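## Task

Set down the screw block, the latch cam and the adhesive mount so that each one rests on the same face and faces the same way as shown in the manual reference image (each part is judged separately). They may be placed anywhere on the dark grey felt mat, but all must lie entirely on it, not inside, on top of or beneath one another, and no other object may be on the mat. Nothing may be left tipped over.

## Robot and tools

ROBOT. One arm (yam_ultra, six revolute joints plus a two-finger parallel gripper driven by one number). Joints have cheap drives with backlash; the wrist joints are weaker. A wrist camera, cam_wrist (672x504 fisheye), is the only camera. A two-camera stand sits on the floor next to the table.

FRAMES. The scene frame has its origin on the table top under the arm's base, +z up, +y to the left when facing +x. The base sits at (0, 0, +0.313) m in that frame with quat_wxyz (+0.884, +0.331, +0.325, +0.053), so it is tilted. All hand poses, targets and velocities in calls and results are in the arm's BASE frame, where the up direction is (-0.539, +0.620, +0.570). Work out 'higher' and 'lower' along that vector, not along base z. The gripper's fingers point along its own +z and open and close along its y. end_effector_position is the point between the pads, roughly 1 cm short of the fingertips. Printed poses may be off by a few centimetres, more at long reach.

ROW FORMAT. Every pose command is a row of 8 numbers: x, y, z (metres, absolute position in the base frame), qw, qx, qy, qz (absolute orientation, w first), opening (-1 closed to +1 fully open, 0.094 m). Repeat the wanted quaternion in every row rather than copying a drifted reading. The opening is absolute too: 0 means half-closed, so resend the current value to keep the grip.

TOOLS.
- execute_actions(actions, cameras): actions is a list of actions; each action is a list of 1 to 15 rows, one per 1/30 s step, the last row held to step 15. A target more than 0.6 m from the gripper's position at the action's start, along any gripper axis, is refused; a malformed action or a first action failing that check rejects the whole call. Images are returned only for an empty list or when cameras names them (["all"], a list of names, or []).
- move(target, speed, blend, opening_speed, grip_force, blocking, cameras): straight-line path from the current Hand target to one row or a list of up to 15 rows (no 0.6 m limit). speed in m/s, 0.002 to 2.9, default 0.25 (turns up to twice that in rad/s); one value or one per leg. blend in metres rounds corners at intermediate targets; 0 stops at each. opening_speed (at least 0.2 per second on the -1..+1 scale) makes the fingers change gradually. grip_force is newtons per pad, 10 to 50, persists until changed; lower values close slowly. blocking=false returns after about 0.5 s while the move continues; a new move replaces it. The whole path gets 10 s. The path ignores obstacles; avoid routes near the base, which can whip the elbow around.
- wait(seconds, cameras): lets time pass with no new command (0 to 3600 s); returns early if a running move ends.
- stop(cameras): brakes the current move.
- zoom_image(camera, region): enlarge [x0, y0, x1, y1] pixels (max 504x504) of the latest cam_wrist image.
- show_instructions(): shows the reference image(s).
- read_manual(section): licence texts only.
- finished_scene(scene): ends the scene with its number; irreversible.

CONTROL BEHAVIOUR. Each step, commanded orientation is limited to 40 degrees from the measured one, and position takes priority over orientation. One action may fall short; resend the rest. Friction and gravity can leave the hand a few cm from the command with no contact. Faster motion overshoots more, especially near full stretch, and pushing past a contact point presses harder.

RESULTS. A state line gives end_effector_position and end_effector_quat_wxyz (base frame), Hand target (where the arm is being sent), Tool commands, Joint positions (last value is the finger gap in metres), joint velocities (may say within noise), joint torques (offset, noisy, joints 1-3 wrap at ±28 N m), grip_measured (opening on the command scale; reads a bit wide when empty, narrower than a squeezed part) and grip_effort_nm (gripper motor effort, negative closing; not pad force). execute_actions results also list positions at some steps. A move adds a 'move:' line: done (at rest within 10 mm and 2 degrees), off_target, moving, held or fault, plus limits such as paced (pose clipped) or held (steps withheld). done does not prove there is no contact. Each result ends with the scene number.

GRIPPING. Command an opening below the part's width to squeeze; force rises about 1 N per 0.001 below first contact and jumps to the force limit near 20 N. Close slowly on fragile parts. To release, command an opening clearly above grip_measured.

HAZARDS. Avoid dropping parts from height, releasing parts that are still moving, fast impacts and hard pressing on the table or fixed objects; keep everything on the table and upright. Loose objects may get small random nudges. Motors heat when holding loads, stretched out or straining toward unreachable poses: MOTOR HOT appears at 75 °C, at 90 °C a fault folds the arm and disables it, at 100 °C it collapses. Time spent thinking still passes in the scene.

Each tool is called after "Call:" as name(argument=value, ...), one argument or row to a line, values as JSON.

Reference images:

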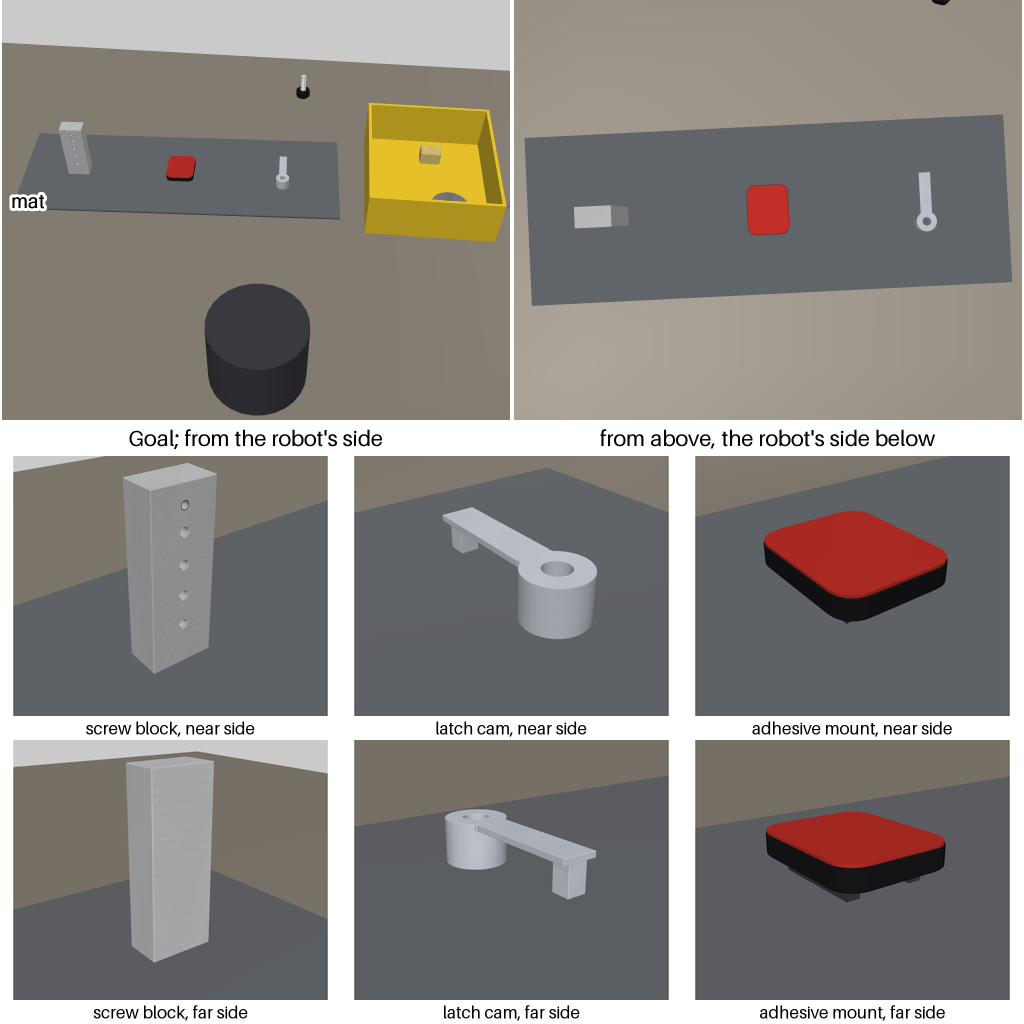

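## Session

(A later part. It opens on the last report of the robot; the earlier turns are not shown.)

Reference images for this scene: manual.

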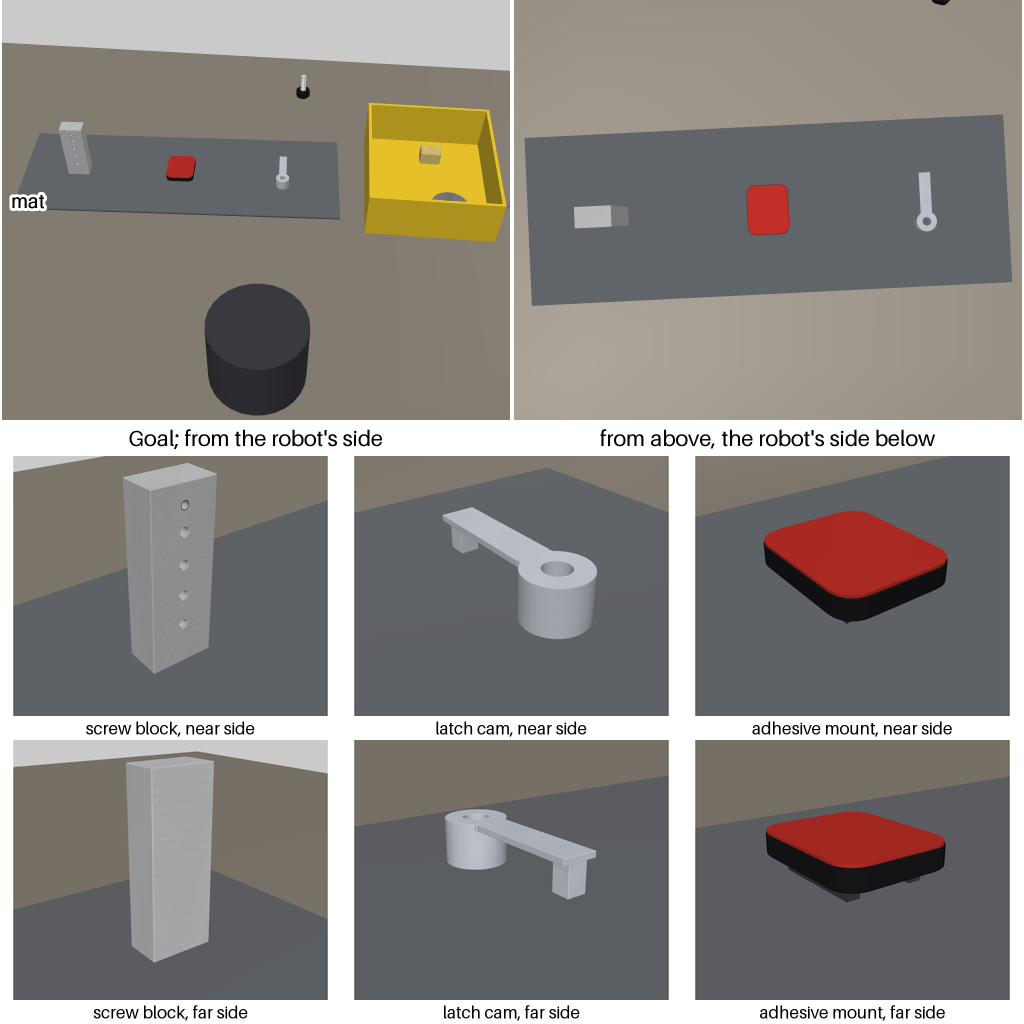

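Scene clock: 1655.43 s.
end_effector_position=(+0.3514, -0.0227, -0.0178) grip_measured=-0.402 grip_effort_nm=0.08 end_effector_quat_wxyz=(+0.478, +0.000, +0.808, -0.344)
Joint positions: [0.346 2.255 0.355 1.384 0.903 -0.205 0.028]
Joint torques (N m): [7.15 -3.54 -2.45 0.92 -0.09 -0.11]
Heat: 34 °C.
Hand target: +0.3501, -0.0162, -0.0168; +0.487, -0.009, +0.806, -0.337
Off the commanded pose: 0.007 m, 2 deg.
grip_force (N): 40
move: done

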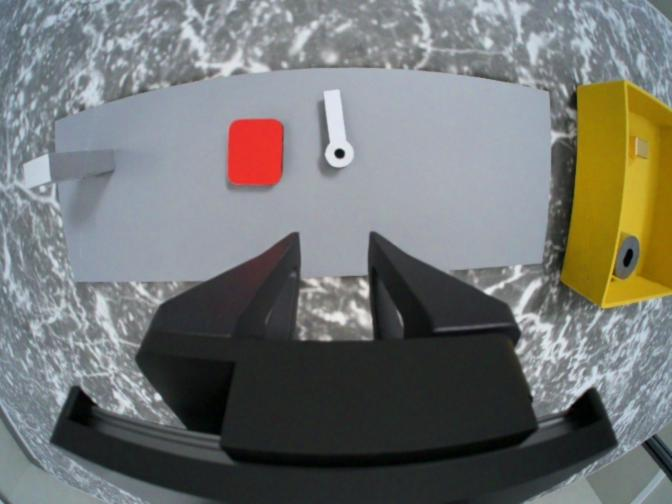

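Call:
zoom_image(
  camera="cam_wrist",
  region=[10, 90, 310, 290],
)

Call:
show_instructions(
)

Scaled by 1.680 from the camera's image (finer frame: 960x720).

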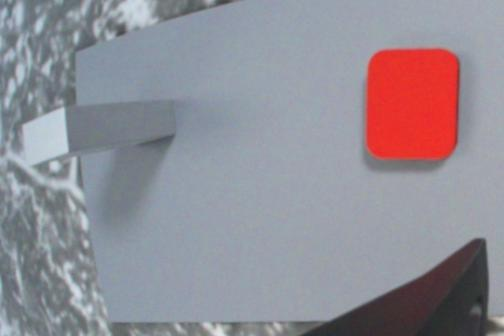

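Reference images for this scene: manual.

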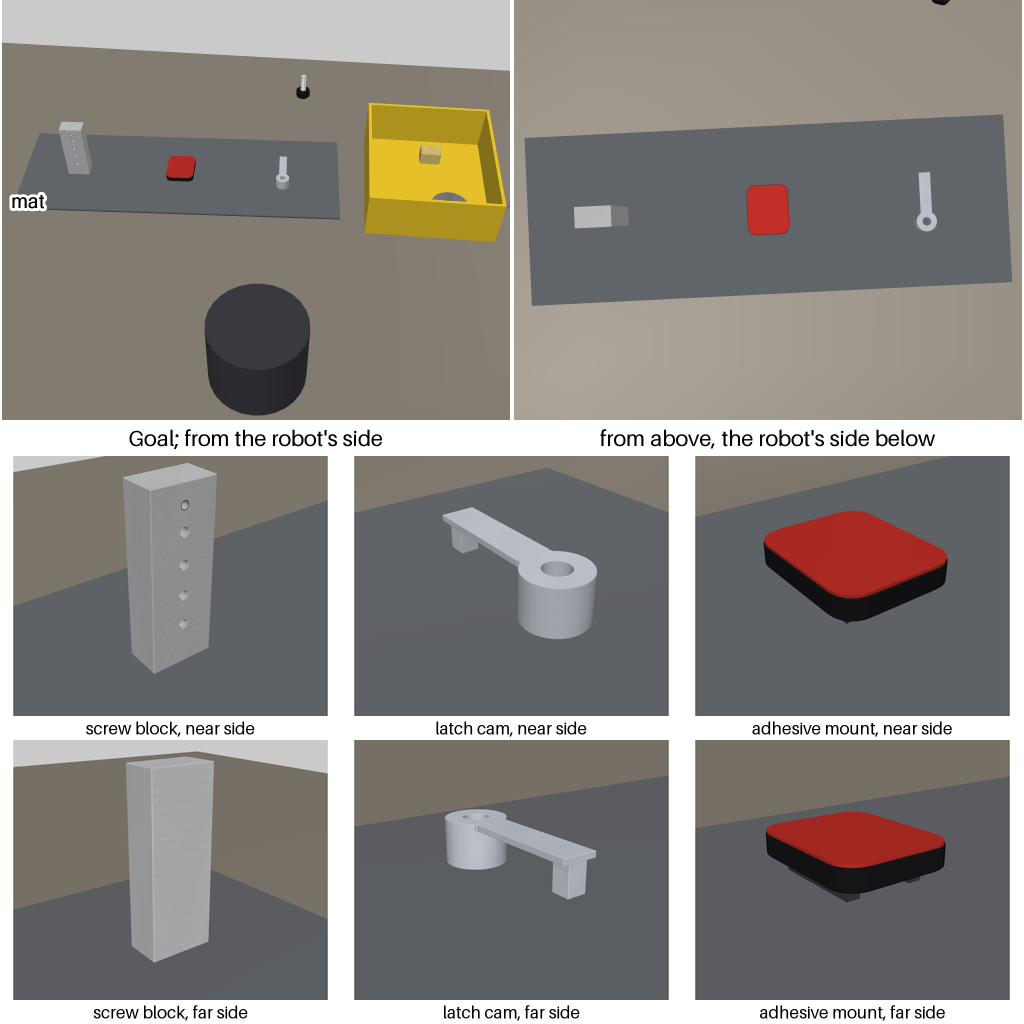

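Call:
finished_scene(
  scene=2,
)

The scene is finished: the task was done.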